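# Tuck a hanging necklace's lower half into a lid pouch

## Task

Put at least the bottom half of the necklace that hangs there into the pouch on the inside of the lid; when done the necklace must still be hanging and the lid must still be open.

## Robot and tools

Robot: two arms, left_arm and right_arm, each with a parallel two-finger gripper. The fingers point along the gripper's +z axis and separate along its y axis. end_effector_position is the point between the pads, roughly 1 cm back from the fingertips.

Frames: the scene frame has its origin at table-top height, halfway between the arms' nominal bases, +z up, +x out over the table, and left_arm on the +y side (this is not the image left). Calibrated bases in the scene frame: left_arm at (+0.049, +0.318, 0) m, quat_wxyz (+1.000, 0, 0, +0.020); right_arm at (-0.007, -0.347, 0) m, quat_wxyz (+1.000, 0, 0, +0.011). Both have up along their own +z. Reported hand positions, orientations and targets are in each arm's own base frame. Fixed cameras and the table use the scene frame. Reported poses may be a few centimetres off, more so at long reach.

The 14-number row: every command uses one flat row of 14 numbers, all in [-1, 1]. The left_arm block comes first: dx, dy, dz, rx, ry, rz, opening. The right_arm block follows in the same order. An arm that should stay put still needs all seven of its numbers. dx..rz are an offset, not a pose. They are measured from that arm's Hand target as it was when the action or move began, along that Hand target's own axes. 1.0 equals 0.6 m of travel or 180 degrees of turn. rx, ry, rz form one rotation vector. Opening is absolute: +1 is fully open (0.094 m) and -1 is closed. Sending 0 for all six pose numbers re-commands the current Hand target. Whatever opening you send becomes that gripper's command, so a 0 there is a real command. To leave a gripper unchanged, resend its present value, shown under Tool commands.

execute_actions(actions, cameras): actions is a list of actions. Each action is a table of up to 15 rows, and each row runs for one 1/30 s step. If the table has fewer rows, its last row holds for the rest of the 15 steps. Every row counts from the start-of-action Hand target, not from the row before it. Each new action starts from the updated Hand target, so repeating an offset adds up. An empty list just returns the state and images. cameras selects images: omitted, null or ["all"] gives all of them, and [] gives none.

move(target, speed, blend, opening_speed, blocking, cameras): drives each gripper along a straight line. target is either one 14-number row or a list of up to 15 rows. Every row is an offset from the same starting Hand targets, not from the previous row. speed is in m/s, from 0.002 to 2.9, default 0.25. Turns are capped at twice that value in rad/s. You can give one speed for the whole move or one per target. blend, in metres, rounds off the corners between listed targets. opening_speed is the rate of finger travel per second on the -1..+1 scale, minimum 0.2; use a low value to close gently. blocking=false returns after about 0.5 s while the move keeps running. Paths take at least 0.5 s and are cut off at 10 s. The arms do not steer around obstacles or each other. A fast move lags and overshoots, and hits harder. Avoid paths that pass near an arm's own base, because the shoulder posture can flip. The result adds a "move:" line with how it ended (done, off_target, moving, held, fault) and which limits acted: limits=paced means the pose was clipped, limits=held means a check withheld steps. done means the arm is at rest within 10 mm and 2 degrees of its target. It does not mean there was no contact.

wait(seconds 0..10): lets time pass while the arms hold their commands. stop: brakes a running move. zoom_image(camera, region=[x0,y0,x1,y1]): a closer view of the latest image, up to 504x504 pixels. read_manual: licence text only. finished_scene: ends the scene for good. The goal must then hold on its own.

Cameras: cam_high and cam_low are 896x504; cam_left_wrist and cam_right_wrist are 672x504 fisheye. Calibration numbers are approximate.

Results: each arm's end_effector_position (m) and quat, Hand target, Tool commands, joint positions and torques, and grip_measured (the measured opening on the command scale, which can read a couple of mm wide). A joint-velocities list shows "within noise" when the arm is still. Calls that run actions also list positions at some steps. A gripper often stops short of its Hand target because of friction or weight. Check where it ended up and its tilt. Send the missing distance as a new offset, and rotate back if it has tilted. The controller limits commanded orientation to 40 degrees from the measured one per step.

Avoid: dropping anything off the table, which fails the task; fast hits, slams and hard pushes; pressing the arms together or closing one gripper on the other's fingers. An arm blocked by an object keeps pushing until you command a target back past the gripper. Stretched arms, held loads or unreachable targets heat the motors. MOTOR HOT appears at 75 °C. At 90 °C the arm folds and idles for the rest of the scene, and at 100 °C it goes limp. Handle the necklace gently so it stays hanging, and do not shut the lid.

Each tool is called after "Call:" as name(argument=value, ...) on one line, values as JSON.

## Session

I'll start by looking at the scene.

Call:
execute_actions(actions=[])

Scene clock: 0.00 s.
left_arm: end_effector_position=(+0.3987, +0.0145, +0.0721) grip_measured=+1.000 end_effector_quat_wxyz=(+0.558, -0.022, +0.827, +0.070) | right_arm: end_effector_position=(+0.3852, -0.0497, +0.0683) grip_measured=+1.000 end_effector_quat_wxyz=(+0.506, +0.118, +0.853, -0.044)
Joint positions: left_arm=[-0.04 1.641 0.389 0.868 -0.178 0.026 0.094] | right_arm=[-0.069 1.526 0.436 0.579 0.135 0.127 0.094]
Joint velocities: within noise
Joint torques (N m): no reading
Motor temperatures (°C): left_arm=[31 32 32 33 28 30 29] | right_arm=[32 34 37 36 29 30 31]
Heat: left arm: 33 °C; right arm: 37 °C.
Hand target: left_arm +0.4025, +0.0144, +0.0812; +0.570, -0.024, +0.819, +0.069 | right_arm +0.3861, -0.0497, +0.0700; +0.507, +0.118, +0.853, -0.043
Tool commands: left_gripper/opening=+1.0 right_gripper/opening=+1.0

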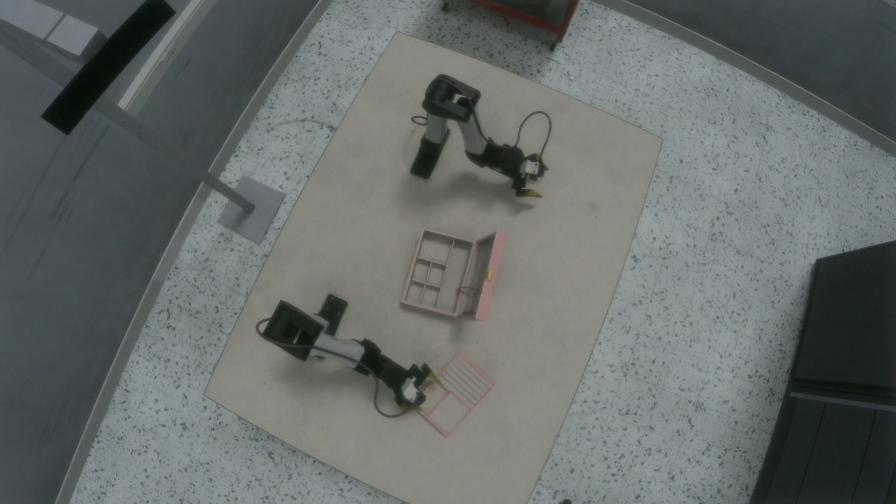

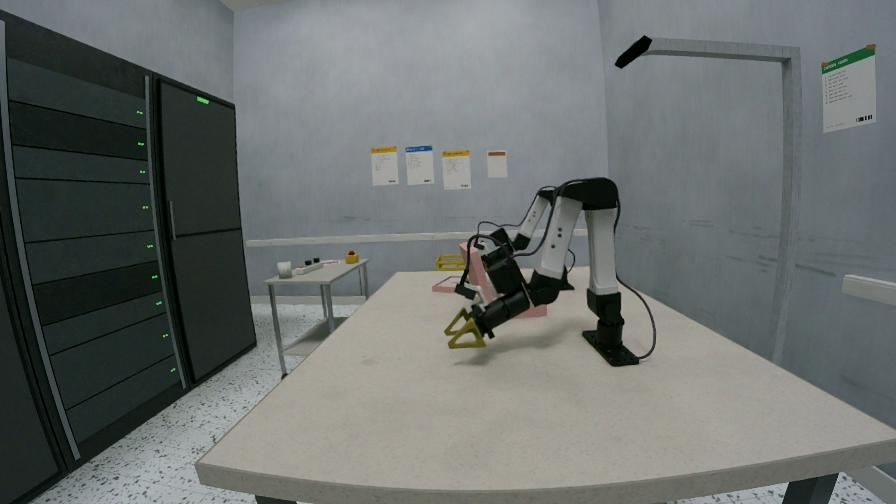

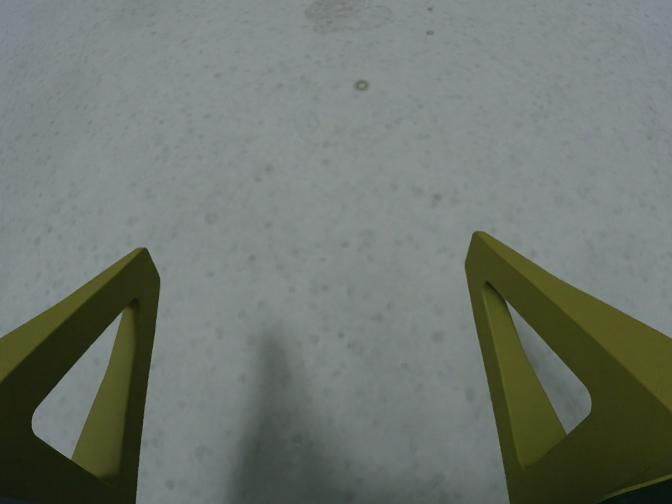

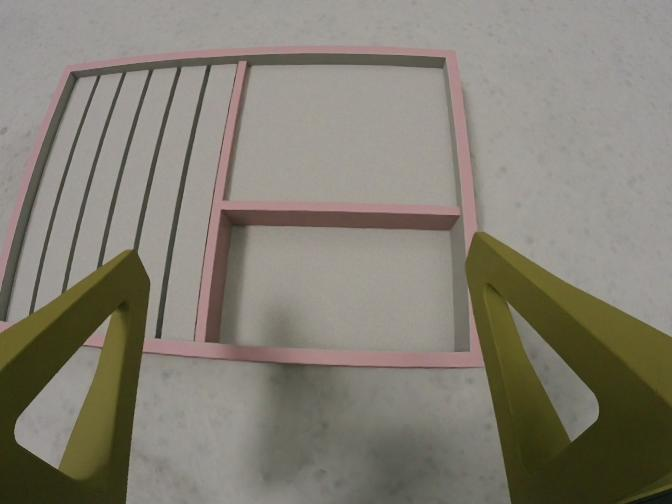

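Call:
zoom_image(camera="cam_high", region=[380, 210, 540, 340])

Call:
zoom_image(camera="cam_low", region=[420, 220, 600, 340])

Scaled by 3.150.

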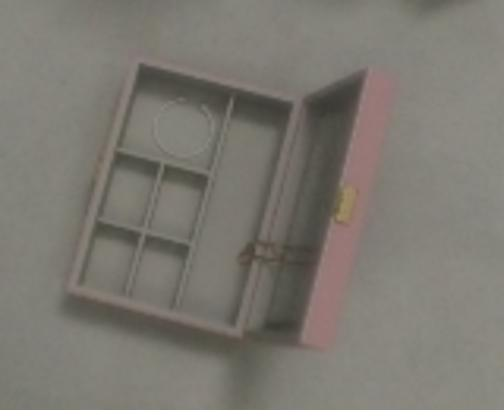

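Scaled by 2.800.

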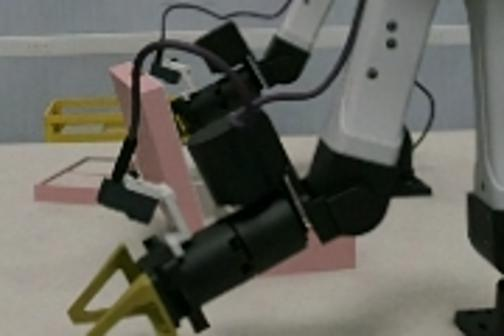

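Call:
zoom_image(camera="cam_high", region=[440, 225, 510, 325])

Scaled by 5.040.

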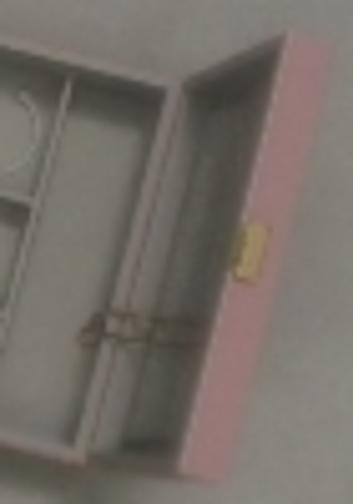

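Call:
move(target=[[0,0,0,0,0,0,1, -0.143,0.069,-0.460,-0.09,-0.075,-0.03,1],[0,0,0,0,0,0,1, -0.101,0.4665,-0.428,-0.182,-0.151,-0.062,1]], blend=[0.05,0], speed=0.25)

Scene clock: 7.80 s.
left_arm: end_effector_position=(+0.3987, +0.0145, +0.0721) grip_measured=+1.000 end_effector_quat_wxyz=(+0.558, -0.022, +0.827, +0.070) | right_arm: end_effector_position=(+0.2616, +0.2595, +0.2622) grip_measured=+1.000 end_effector_quat_wxyz=(+0.697, -0.115, +0.697, +0.127)
Joint positions: left_arm=[-0.04 1.641 0.389 0.868 -0.178 0.026 0.094] | right_arm=[1.111 1.171 0.544 0.63 0.768 0.014 0.094]
Joint velocities: within noise
Joint torques (N m): left_arm=[-0.28 -7.1 5.31 2.28 -0.09 0.08] | right_arm=[-0.05 -2.02 8.02 2.29 0 -0.33]
Motor temperatures (°C): left_arm=[31 33 33 37 28 30 29] | right_arm=[32 34 38 38 29 30 31]
Heat: left arm: 37 °C; right arm: 38 °C.
Hand target: left_arm +0.4025, +0.0144, +0.0812; +0.570, -0.024, +0.819, +0.069 | right_arm +0.2631, +0.2616, +0.2597; +0.696, -0.123, +0.697, +0.122
Off the commanded pose: left_arm 0.010 m, 2 deg | right_arm 0.004 m, 1 deg.
move: done
camera_calibration:
cam_right_wrist: T_world_to_cam=[[0.257074, -0.964798, -0.0554734, 0.189576], [-0.661297, -0.133766, -0.738101, 0.410082], [0.704698, 0.226431, -0.672406, 0.0421291], [0, 0, 0, 1]] pos_world=[0.192763, 0.228218, 0.341526]

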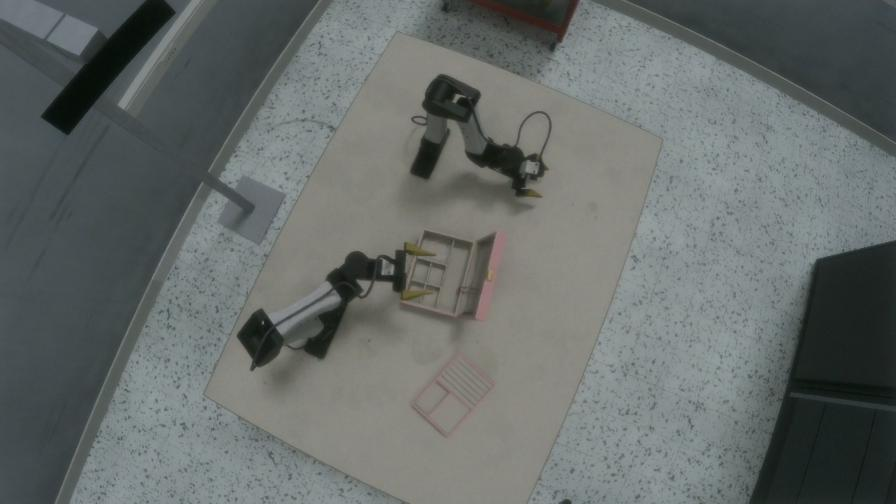

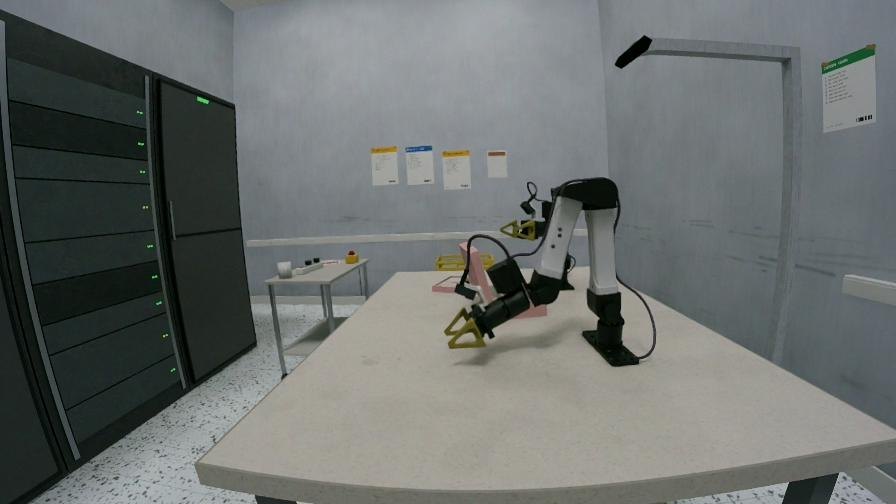

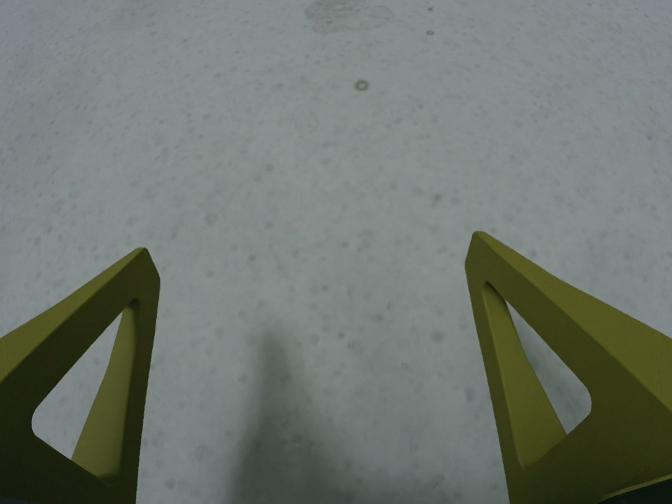

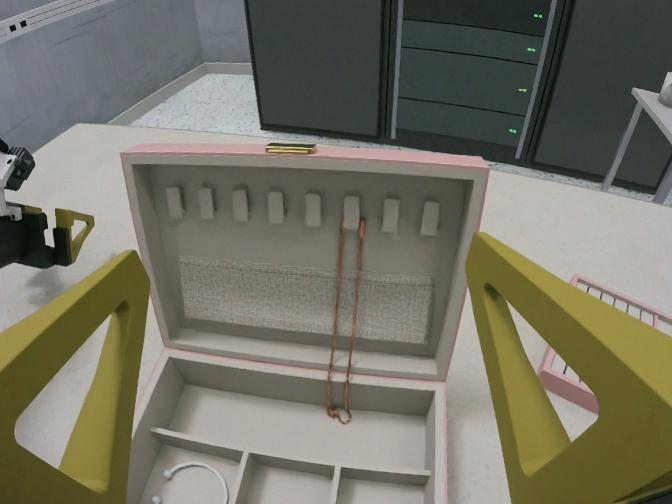

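Call:
zoom_image(camera="cam_right_wrist", region=[120, 130, 500, 440])

Call:
zoom_image(camera="cam_right_wrist", region=[280, 180, 460, 440])

Scaled by 1.326 from the camera's 672x504 image, which has a finer 960x720 frame.

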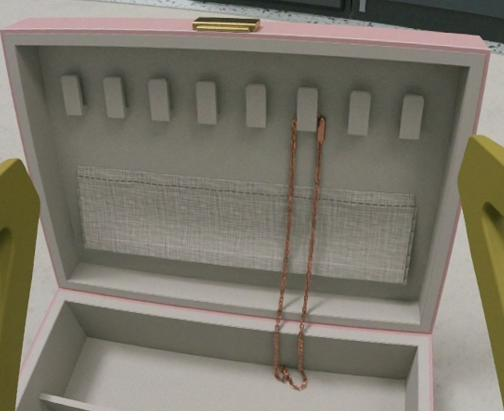

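Scaled by 1.938 from the camera's 672x504 image, which has a finer 960x720 frame.

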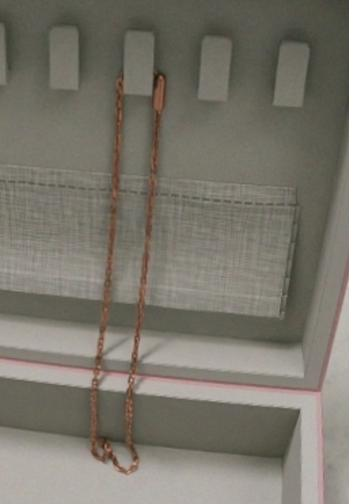

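Call:
move(target=[0,0,0,0,0,0,1, -0.0667,0.0404,0.1229,0,0.1667,0,1], cameras=["cam_high","cam_low","cam_right_wrist"])

Scene clock: 12.40 s.
left_arm: end_effector_position=(+0.3987, +0.0145, +0.0721) grip_measured=+1.000 end_effector_quat_wxyz=(+0.558, -0.022, +0.827, +0.070) | right_arm: end_effector_position=(+0.3221, +0.3069, +0.3010) grip_measured=+1.000 end_effector_quat_wxyz=(+0.499, -0.153, +0.849, +0.084)
Joint positions: left_arm=[-0.04 1.641 0.389 0.868 -0.178 0.026 0.094] | right_arm=[0.956 1.515 1.473 -0.558 0.525 0.318 0.094]
Joint velocities: within noise
Joint torques (N m): left_arm=[-0.23 -7.15 5.18 2.34 -0.06 0.01] | right_arm=[-0.01 -4.49 10.35 2.01 0.16 -0.1]
Motor temperatures (°C): left_arm=[31 33 33 39 28 30 29] | right_arm=[32 34 39 39 29 30 31]
Heat: left arm: 39 °C; right arm: 39 °C.
Hand target: left_arm +0.4025, +0.0144, +0.0812; +0.570, -0.024, +0.819, +0.069 | right_arm +0.3243, +0.3096, +0.2996; +0.492, -0.150, +0.853, +0.086
Off the commanded pose: left_arm 0.010 m, 2 deg | right_arm 0.004 m, 1 deg.
move: done
camera_calibration:
cam_right_wrist: T_world_to_cam=[[0.255386, -0.966687, 0.0171243, 0.201157], [-0.915297, -0.247439, -0.317814, 0.475257], [0.311464, 0.0654916, -0.947998, 0.273889], [0, 0, 0, 1]] pos_world=[0.298321, 0.294116, 0.407245]
Images, in order (width x height): cam_high 896x504, cam_low 896x504, cam_right_wrist 672x504.

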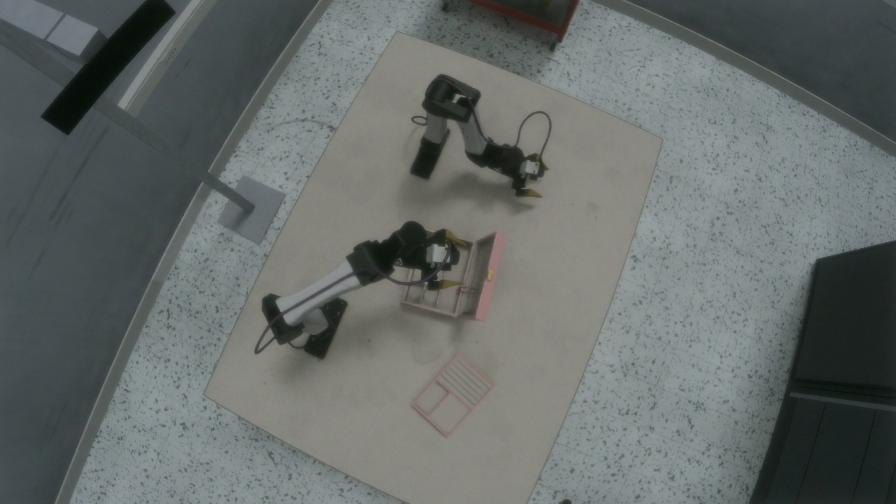

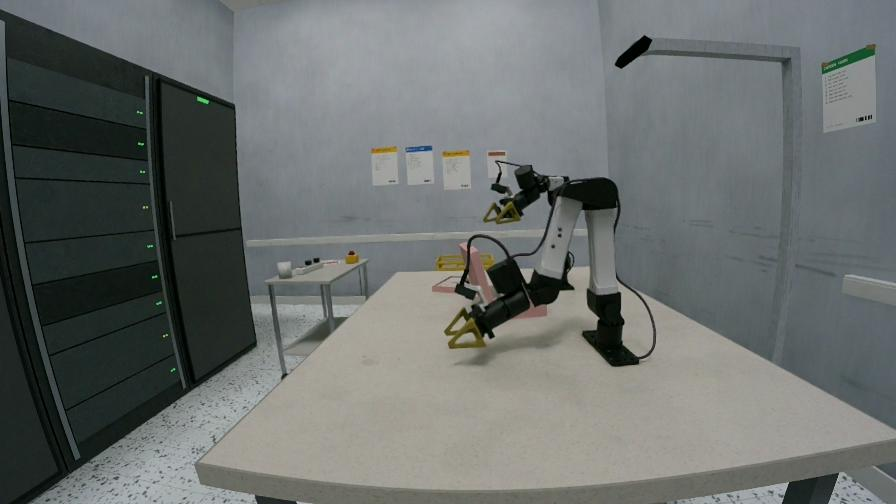

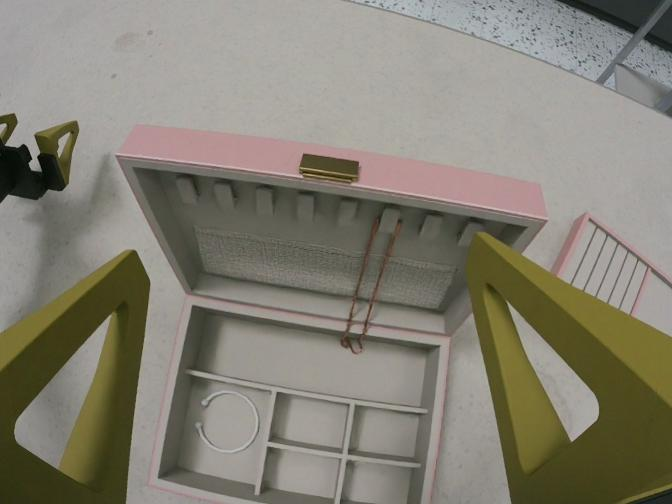

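Call:
zoom_image(camera="cam_right_wrist", region=[280, 170, 500, 370])

Call:
zoom_image(camera="cam_right_wrist", region=[120, 120, 400, 340])

Scaled by 2.291 from the camera's 672x504 image, which has a finer 960x720 frame.

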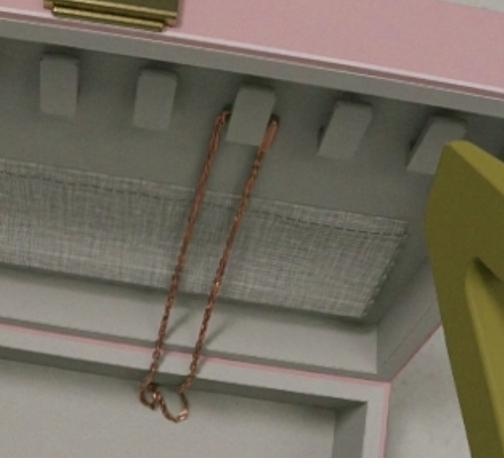

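Scaled by 1.800 from the camera's 672x504 image, which has a finer 960x720 frame.

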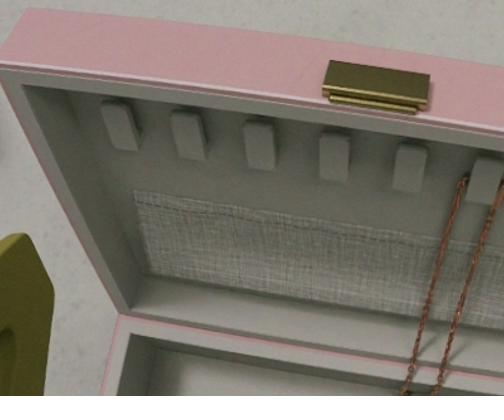

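Call:
move(target=[0,0,0,0,0,0,1, 0.156,-0.0619,0.1582,0.0424,0.1163,0.0363,1], cameras=["cam_high","cam_right_wrist"], speed=0.15)

Scene clock: 19.43 s.
left_arm: end_effector_position=(+0.3987, +0.0145, +0.0721) grip_measured=+1.000 end_effector_quat_wxyz=(+0.558, -0.022, +0.827, +0.070) | right_arm: end_effector_position=(+0.3685, +0.2843, +0.1739) grip_measured=+1.000 end_effector_quat_wxyz=(+0.340, -0.087, +0.936, +0.026)
Joint positions: left_arm=[-0.04 1.641 0.389 0.868 -0.178 0.026 0.094] | right_arm=[0.797 1.792 1.535 -0.719 0.386 0.492 0.094]
Joint velocities: within noise
Joint torques (N m): left_arm=[-0.21 -7.36 4.94 2.33 -0.04 0.03] | right_arm=[0.08 -6.54 10.02 1.58 0.21 -0.06]
Motor temperatures (°C): left_arm=[31 34 34 41 28 29 29] | right_arm=[32 35 40 40 29 30 31]
Heat: left arm: 41 °C; right arm: 40 °C.
Hand target: left_arm +0.4025, +0.0144, +0.0812; +0.570, -0.024, +0.819, +0.069 | right_arm +0.3701, +0.2866, +0.1710; +0.332, -0.082, +0.939, +0.029
Off the commanded pose: left_arm 0.010 m, 2 deg | right_arm 0.004 m, 1 deg.
move: done
camera_calibration:
cam_right_wrist: T_world_to_cam=[[0.0976036, -0.994057, 0.0482086, 0.230228], [-0.994635, -0.0957623, 0.0391354, 0.395804], [-0.0342863, -0.0517697, -0.99807, 0.309845], [0, 0, 0, 1]] pos_world=[0.381833, 0.282803, 0.282658]
Images, in order (width x height): cam_high 896x504, cam_right_wrist 672x504.

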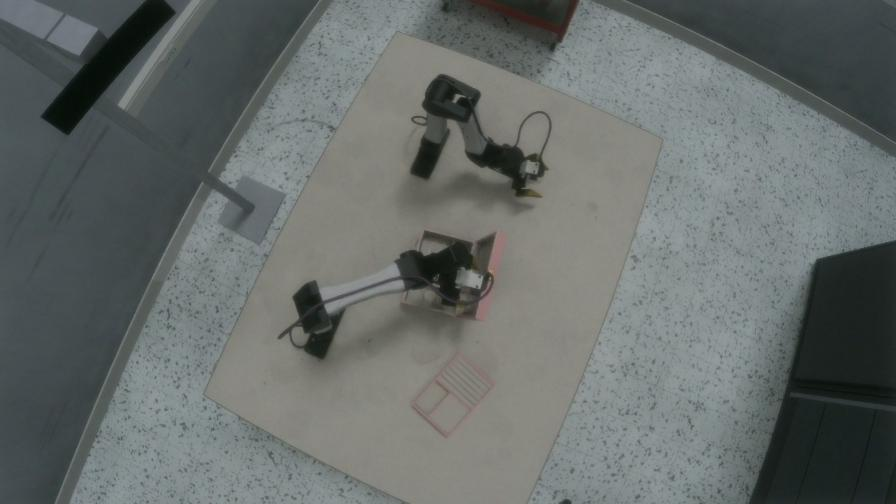

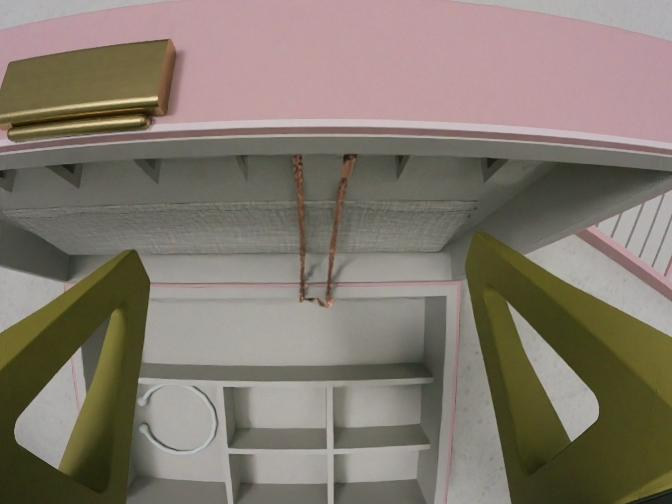

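Call:
zoom_image(camera="cam_right_wrist", region=[230, 140, 500, 320])

Call:
zoom_image(camera="cam_right_wrist", region=[0, 140, 250, 300])

Scaled by 1.867 from the camera's 672x504 image, which has a finer 960x720 frame.

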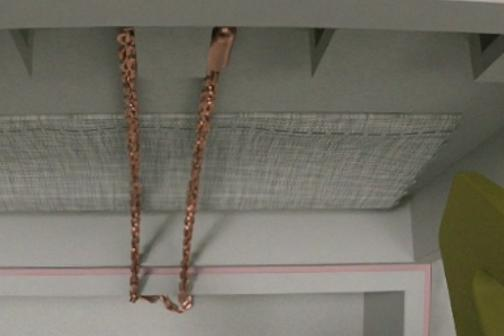

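Scaled by 2.016 from the camera's 672x504 image, which has a finer 960x720 frame.

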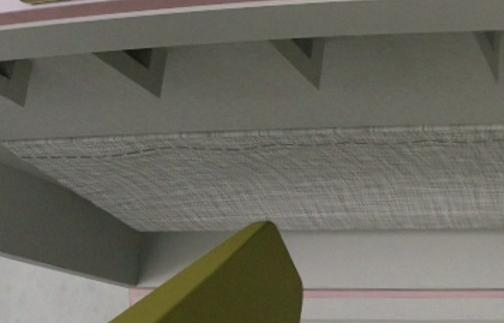

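Call:
zoom_image(camera="cam_right_wrist", region=[280, 180, 400, 270])

Call:
zoom_image(camera="cam_right_wrist", region=[380, 170, 500, 260])

Scaled by 4.200 from the camera's 672x504 image, which has a finer 960x720 frame.

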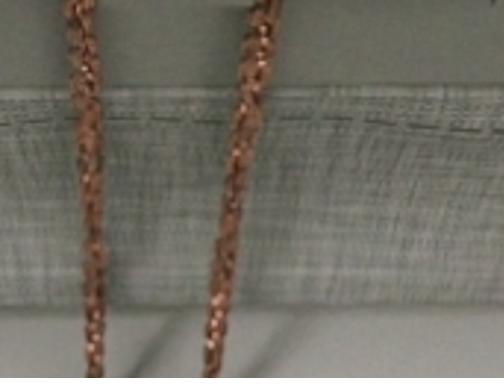

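Scaled by 4.200 from the camera's 672x504 image, which has a finer 960x720 frame.

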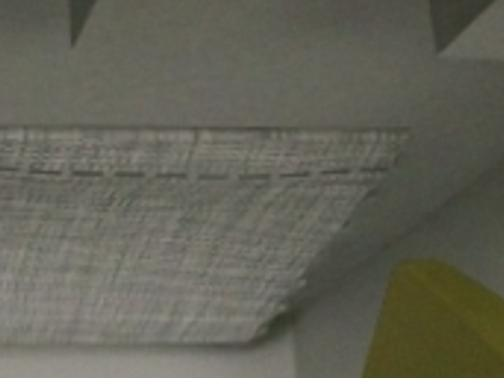

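Call:
move(target=[[-0.1772,-0.0157,-0.3427,0.10,-0.05,0.005,1, 0.098,-0.1052,-0.2272,-0.049,-0.2274,-0.0289,1],[-0.0915,-0.4083,-0.4310,0.2344,-0.1162,0.0148,1, 0.098,-0.1052,-0.2272,-0.049,-0.2274,-0.0289,1]], blend=[0.05,0], speed=0.25)

Scene clock: 31.33 s.
left_arm: end_effector_position=(+0.2117, -0.2662, +0.1999) grip_measured=+1.000 end_effector_quat_wxyz=(+0.671, +0.211, +0.678, -0.214) | right_arm: end_effector_position=(+0.2530, +0.2036, +0.2412) grip_measured=+1.000 end_effector_quat_wxyz=(+0.630, -0.131, +0.757, +0.116)
Joint positions: left_arm=[-1.17 1.116 0.247 0.858 -0.559 -0.012 0.094] | right_arm=[0.994 0.872 0.523 0.125 0.629 0.144 0.094]
Joint velocities: within noise
Joint torques (N m): left_arm=[-0.88 -2.15 5.29 2.36 -0.09 0.16] | right_arm=[0.7 -2.04 7.3 2.39 0.27 -0.33]
Motor temperatures (°C): left_arm=[31 35 34 43 28 29 29] | right_arm=[31 36 41 40 29 30 31]
Heat: left arm: 43 °C; right arm: 41 °C.
Hand target: left_arm +0.2102, -0.2664, +0.2000; +0.674, +0.213, +0.675, -0.213 | right_arm +0.2515, +0.2018, +0.2401; +0.633, -0.134, +0.755, +0.111
Off the commanded pose: left_arm 0.001 m, 1 deg | right_arm 0.003 m, 1 deg.
move: done
camera_calibration:
cam_left_wrist: T_world_to_cam=[[-0.594225, -0.804095, -0.0181127, -0.0908323], [-0.558829, 0.428961, -0.709721, 0.378322], [0.578452, -0.411612, -0.70425, 0.0139451], [0, 0, 0, 1]] pos_world=[0.149376, -0.229583, 0.276679]
cam_right_wrist: T_world_to_cam=[[0.259263, -0.965175, -0.0349318, 0.131282], [-0.773911, -0.185977, -0.605372, 0.388533], [0.577793, 0.183985, -0.795176, 0.117123], [0, 0, 0, 1]] pos_world=[0.198981, 0.177419, 0.332926]

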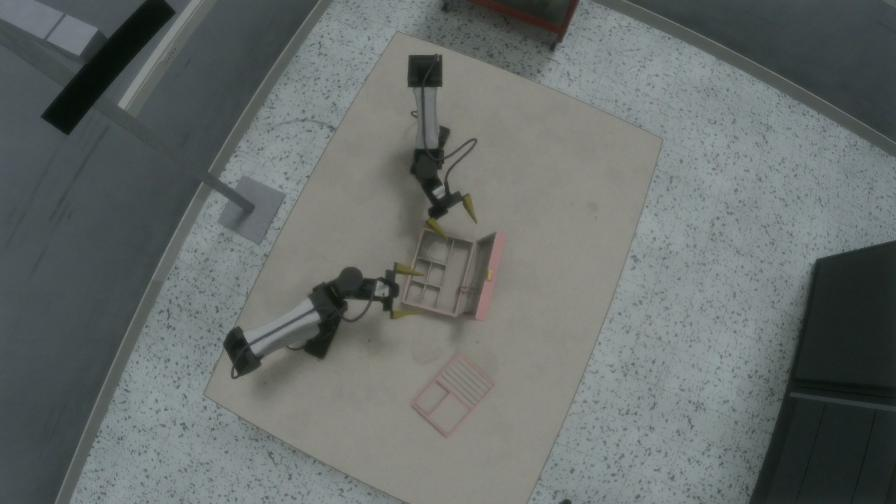

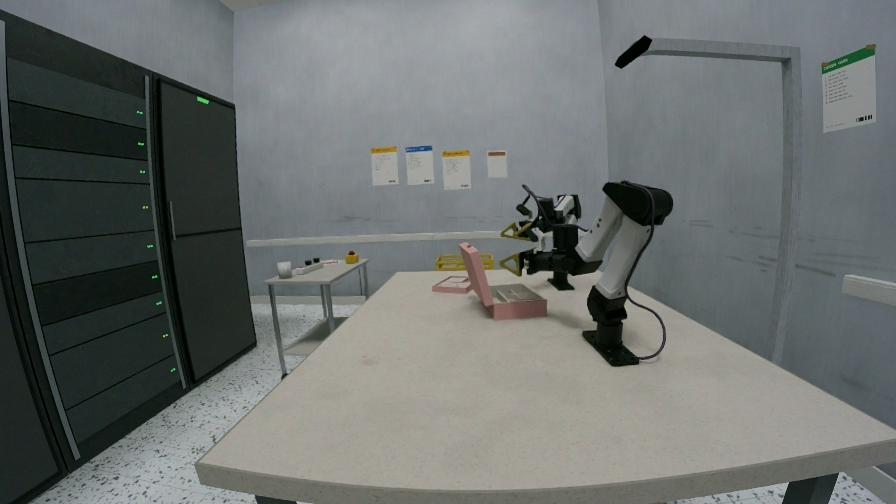

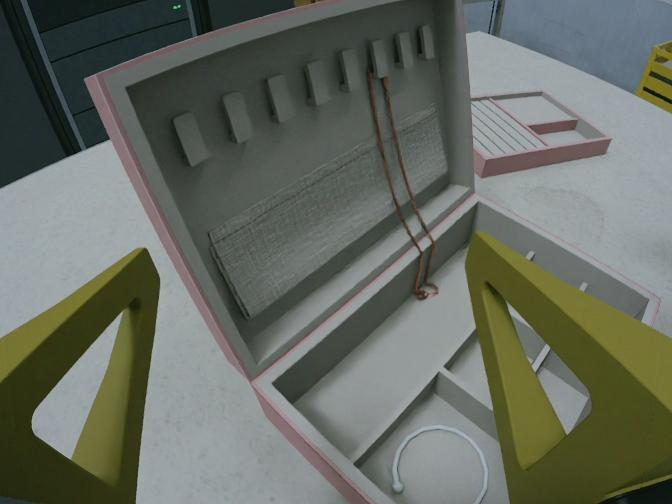

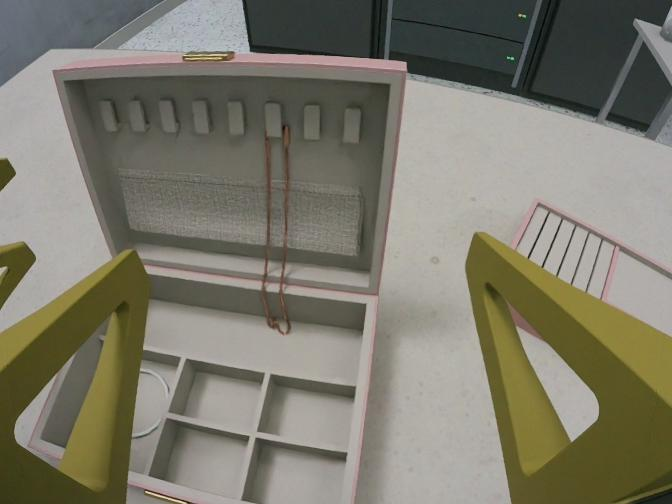

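Call:
zoom_image(camera="cam_left_wrist", region=[190, 80, 480, 330])

Call:
zoom_image(camera="cam_right_wrist", region=[90, 80, 400, 350])

Scaled by 1.738 from the camera's 672x504 image, which has a finer 960x720 frame.

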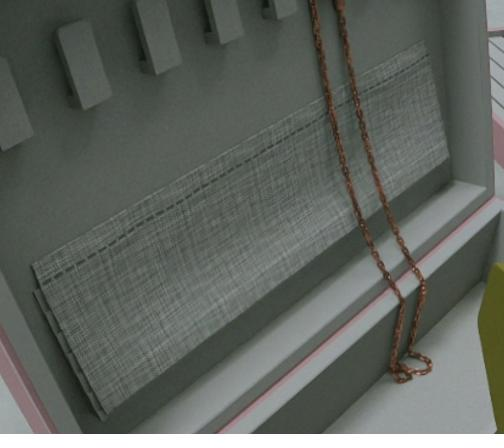

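Scaled by 1.626 from the camera's 672x504 image, which has a finer 960x720 frame.

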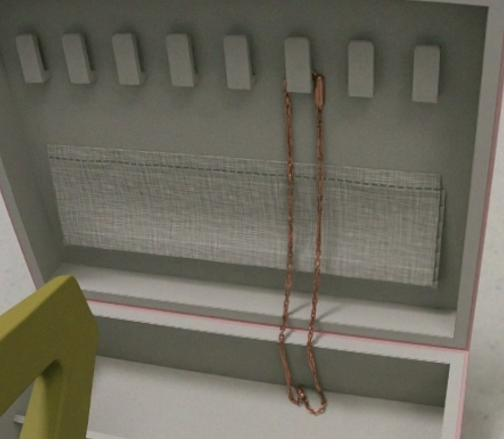

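Call:
zoom_image(camera="cam_left_wrist", region=[195, 210, 285, 330])

Call:
zoom_image(camera="cam_right_wrist", region=[300, 160, 380, 270])

Call:
zoom_image(camera="cam_left_wrist", region=[340, 90, 470, 220])

Scaled by 4.200 from the camera's 672x504 image, which has a finer 960x720 frame.

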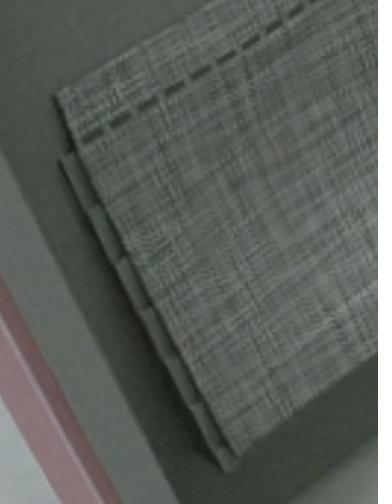

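Scaled by 4.582 from the camera's 672x504 image, which has a finer 960x720 frame.

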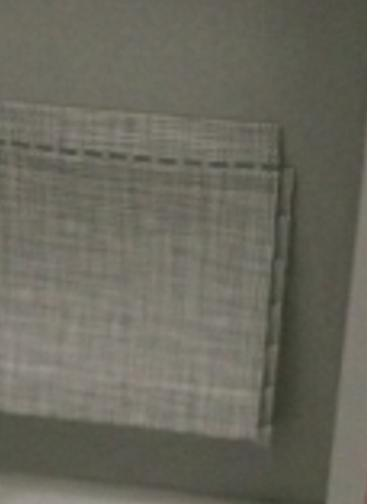

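Scaled by 3.877 from the camera's 672x504 image, which has a finer 960x720 frame.

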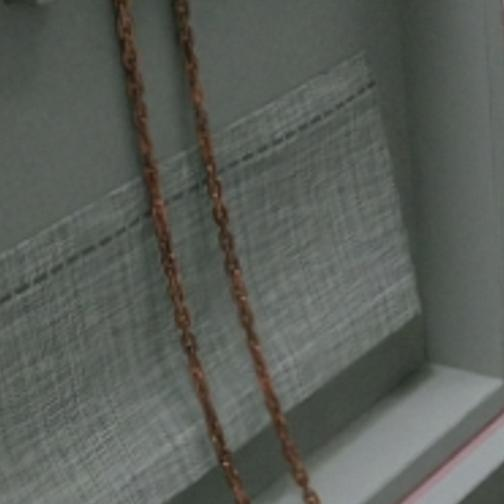

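Call:
zoom_image(camera="cam_left_wrist", region=[170, 200, 330, 400])

Call:
zoom_image(camera="cam_right_wrist", region=[50, 50, 250, 300])

Call:
zoom_image(camera="cam_right_wrist", region=[230, 50, 430, 300])

Scaled by 2.520 from the camera's 672x504 image, which has a finer 960x720 frame.

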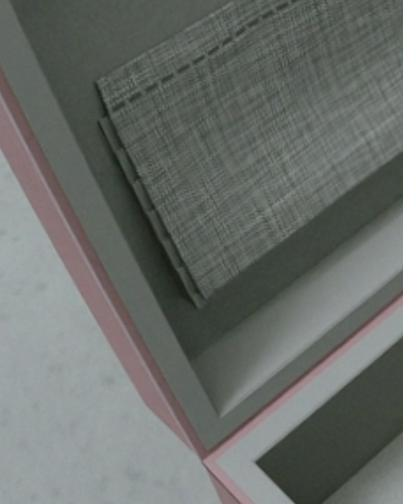

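Scaled by 2.016 from the camera's 672x504 image, which has a finer 960x720 frame.

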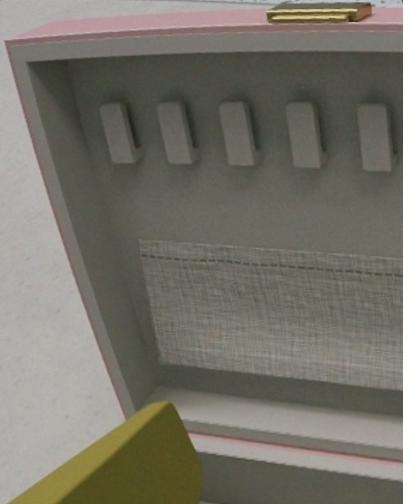

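Scaled by 2.016 from the camera's 672x504 image, which has a finer 960x720 frame.

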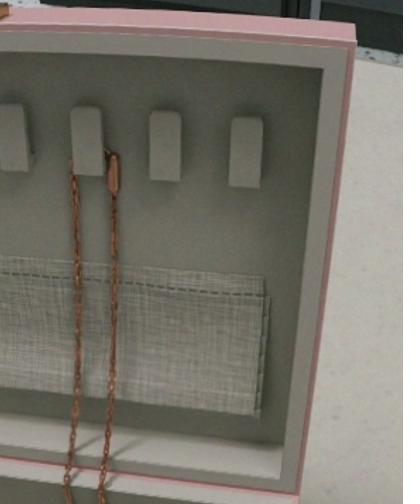

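Call:
move(target=[0,0.2093,-0.0745,0.1778,0,0,1, 0.1117,0.1593,0.2643,0.0699,0.0551,0.0195,-0.362], speed=0.2)

Scene clock: 48.97 s.
left_arm: end_effector_position=(+0.2424, -0.1393, +0.1923) grip_measured=+1.000 end_effector_quat_wxyz=(+0.582, +0.386, +0.598, -0.393) | right_arm: end_effector_position=(+0.3540, +0.3371, +0.1498) grip_measured=-0.360 end_effector_quat_wxyz=(+0.575, -0.051, +0.815, +0.039)
Joint positions: left_arm=[0.107 1.1 0.217 0.842 1.274 0.02 0.094] | right_arm=[1.021 1.827 1.069 0.244 0.821 0.398 0.03]
Joint velocities: within noise
Joint torques (N m): left_arm=[0.51 -1.89 7.2 1.98 0.1 -0.09] | right_arm=[0.73 -6.42 9.57 1.93 0.41 -0.06]
Motor temperatures (°C): left_arm=[31 34 35 43 28 29 29] | right_arm=[31 35 42 42 29 30 30]
Heat: left arm: 43 °C; right arm: 42 °C.
Hand target: left_arm +0.2457, -0.1379, +0.1999; +0.589, +0.390, +0.590, -0.390 | right_arm +0.3547, +0.3408, +0.1466; +0.573, -0.049, +0.818, +0.035
Off the commanded pose: left_arm 0.008 m, 1 deg | right_arm 0.005 m, 1 deg.
move: done
camera_calibration:
cam_left_wrist: T_world_to_cam=[[-0.929241, -0.369445, -0.00460499, 0.168597], [-0.257909, 0.657527, -0.707914, 0.294338], [0.264563, -0.656635, -0.706284, 0.0854488], [0, 0, 0, 1]] pos_world=[0.209973, -0.075139, 0.269493]
cam_right_wrist: T_world_to_cam=[[0.0379176, -0.999186, -0.0138026, 0.317399], [-0.882093, -0.0269774, -0.470302, 0.400669], [0.469546, 0.0300079, -0.882398, 0.06485], [0, 0, 0, 1]] pos_world=[0.310942, 0.326004, 0.25004]

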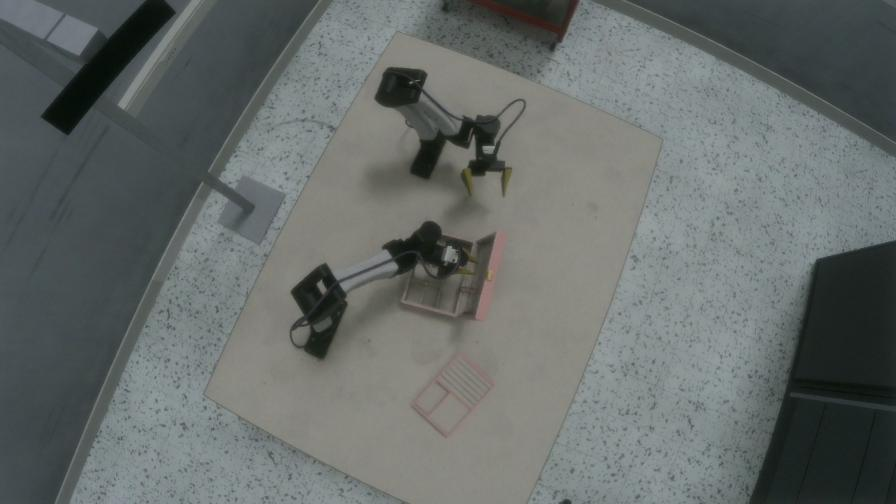

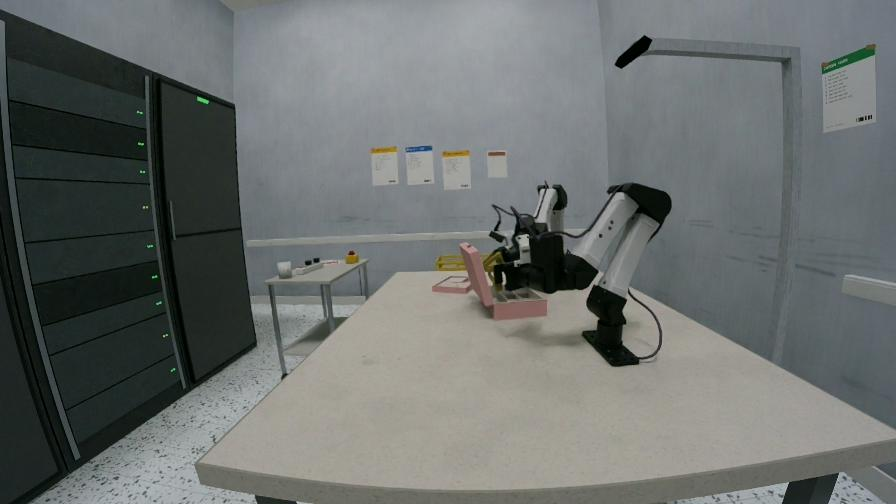

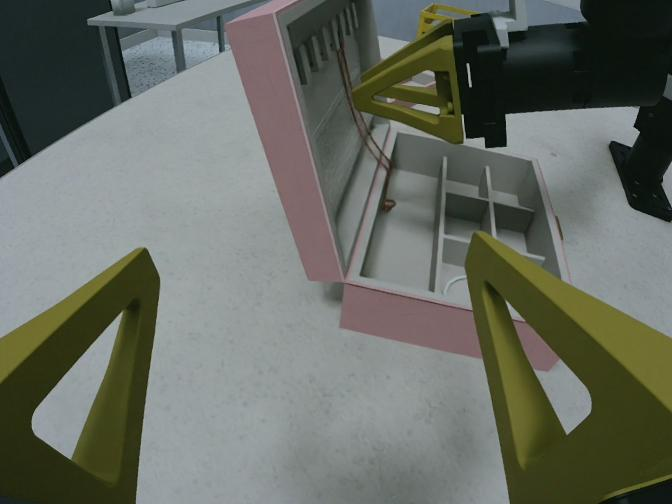

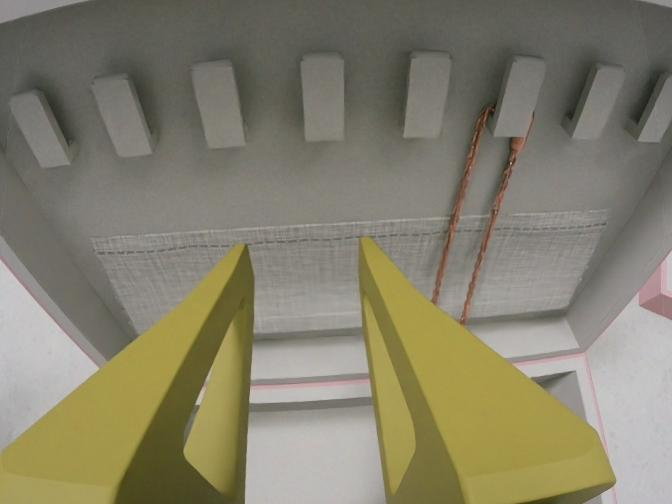

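Call:
zoom_image(camera="cam_right_wrist", region=[80, 180, 330, 360])

Call:
zoom_image(camera="cam_right_wrist", region=[400, 40, 620, 220])

Call:
zoom_image(camera="cam_left_wrist", region=[260, 0, 480, 180])

Scaled by 2.016 from the camera's 672x504 image, which has a finer 960x720 frame.

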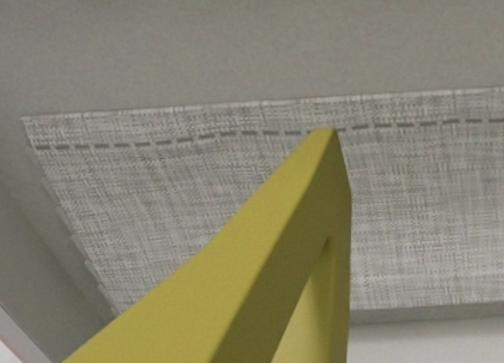

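Scaled by 2.291 from the camera's 672x504 image, which has a finer 960x720 frame.

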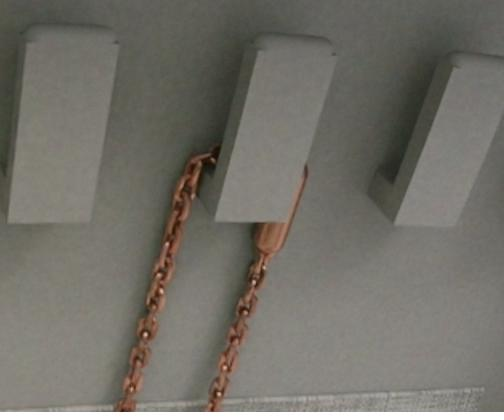

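Scaled by 2.291 from the camera's 672x504 image, which has a finer 960x720 frame.

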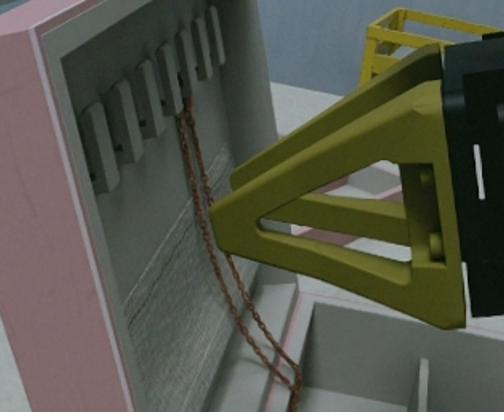

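Call:
zoom_image(camera="cam_right_wrist", region=[240, 200, 370, 300])

Call:
zoom_image(camera="cam_right_wrist", region=[490, 180, 620, 340])

Scaled by 3.877 from the camera's 672x504 image, which has a finer 960x720 frame.

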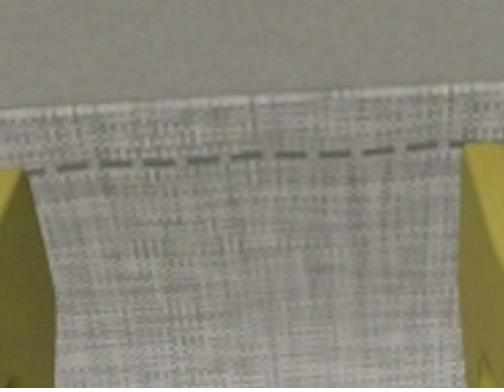

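Scaled by 3.150 from the camera's 672x504 image, which has a finer 960x720 frame.

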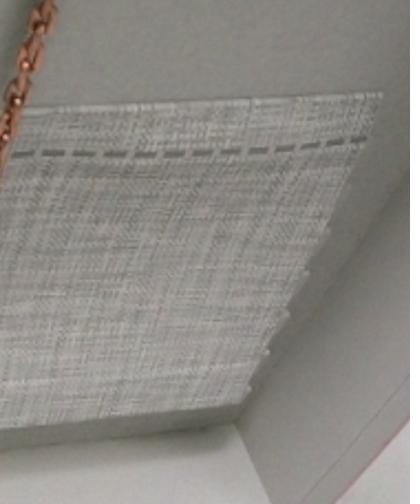

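Call:
move(target=[0,0,0,0,0,0,1, 0.015,0,0.0283,0,0,0,-0.362], speed=0.06, cameras=["cam_left_wrist","cam_right_wrist"])

Scene clock: 51.63 s.
left_arm: end_effector_position=(+0.2423, -0.1394, +0.1930) grip_measured=+1.000 end_effector_quat_wxyz=(+0.583, +0.387, +0.596, -0.393) | right_arm: end_effector_position=(+0.3632, +0.3371, +0.1345) grip_measured=-0.360 end_effector_quat_wxyz=(+0.573, -0.047, +0.817, +0.032)
Joint positions: left_arm=[0.107 1.1 0.217 0.847 1.275 0.017 0.094] | right_arm=[1.005 1.881 1.076 0.283 0.82 0.398 0.03]
Joint velocities: within noise
Joint torques (N m): left_arm=[0.35 -1.54 7.35 1.91 0.04 -0.06] | right_arm=[-0.02 -6.54 9.35 2.17 0.22 -0.25]
Motor temperatures (°C): left_arm=[31 33 35 43 28 29 29] | right_arm=[31 36 42 42 29 30 30]
Heat: left arm: 43 °C; right arm: 42 °C.
Hand target: left_arm +0.2457, -0.1379, +0.1999; +0.589, +0.390, +0.590, -0.390 | right_arm +0.3675, +0.3424, +0.1322; +0.573, -0.049, +0.818, +0.035
Off the commanded pose: left_arm 0.008 m, 1 deg | right_arm 0.007 m, 0 deg.
move: done
camera_calibration:
cam_left_wrist: T_world_to_cam=[[-0.929483, -0.368796, -0.00711325, 0.169102], [-0.255435, 0.65745, -0.708881, 0.294351], [0.266109, -0.657076, -0.705292, 0.0852532], [0, 0, 0, 1]] pos_world=[0.209678, -0.075139, 0.269991]
cam_right_wrist: T_world_to_cam=[[0.0223378, -0.999719, -0.00787375, 0.321875], [-0.884586, -0.0160943, -0.4661, 0.398256], [0.465842, 0.0173767, -0.884697, 0.0528896], [0, 0, 0, 1]] pos_world=[0.320463, 0.327275, 0.234953]
Images, in order (width x height): cam_left_wrist 672x504, cam_right_wrist 672x504.

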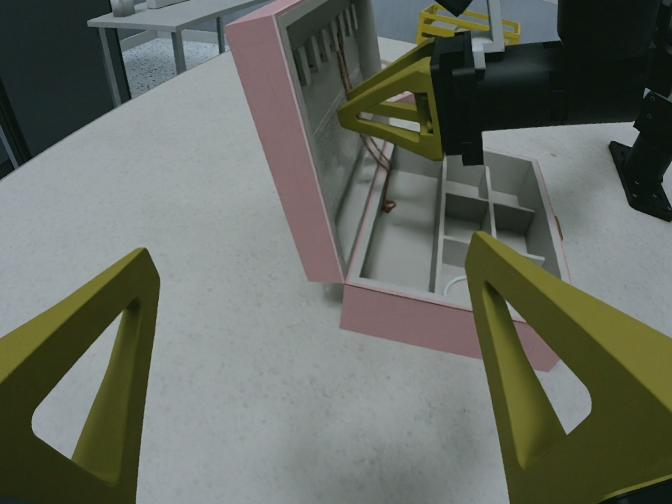

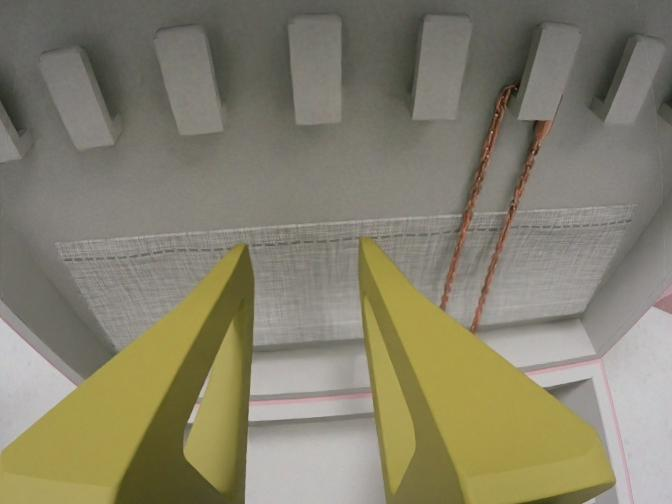

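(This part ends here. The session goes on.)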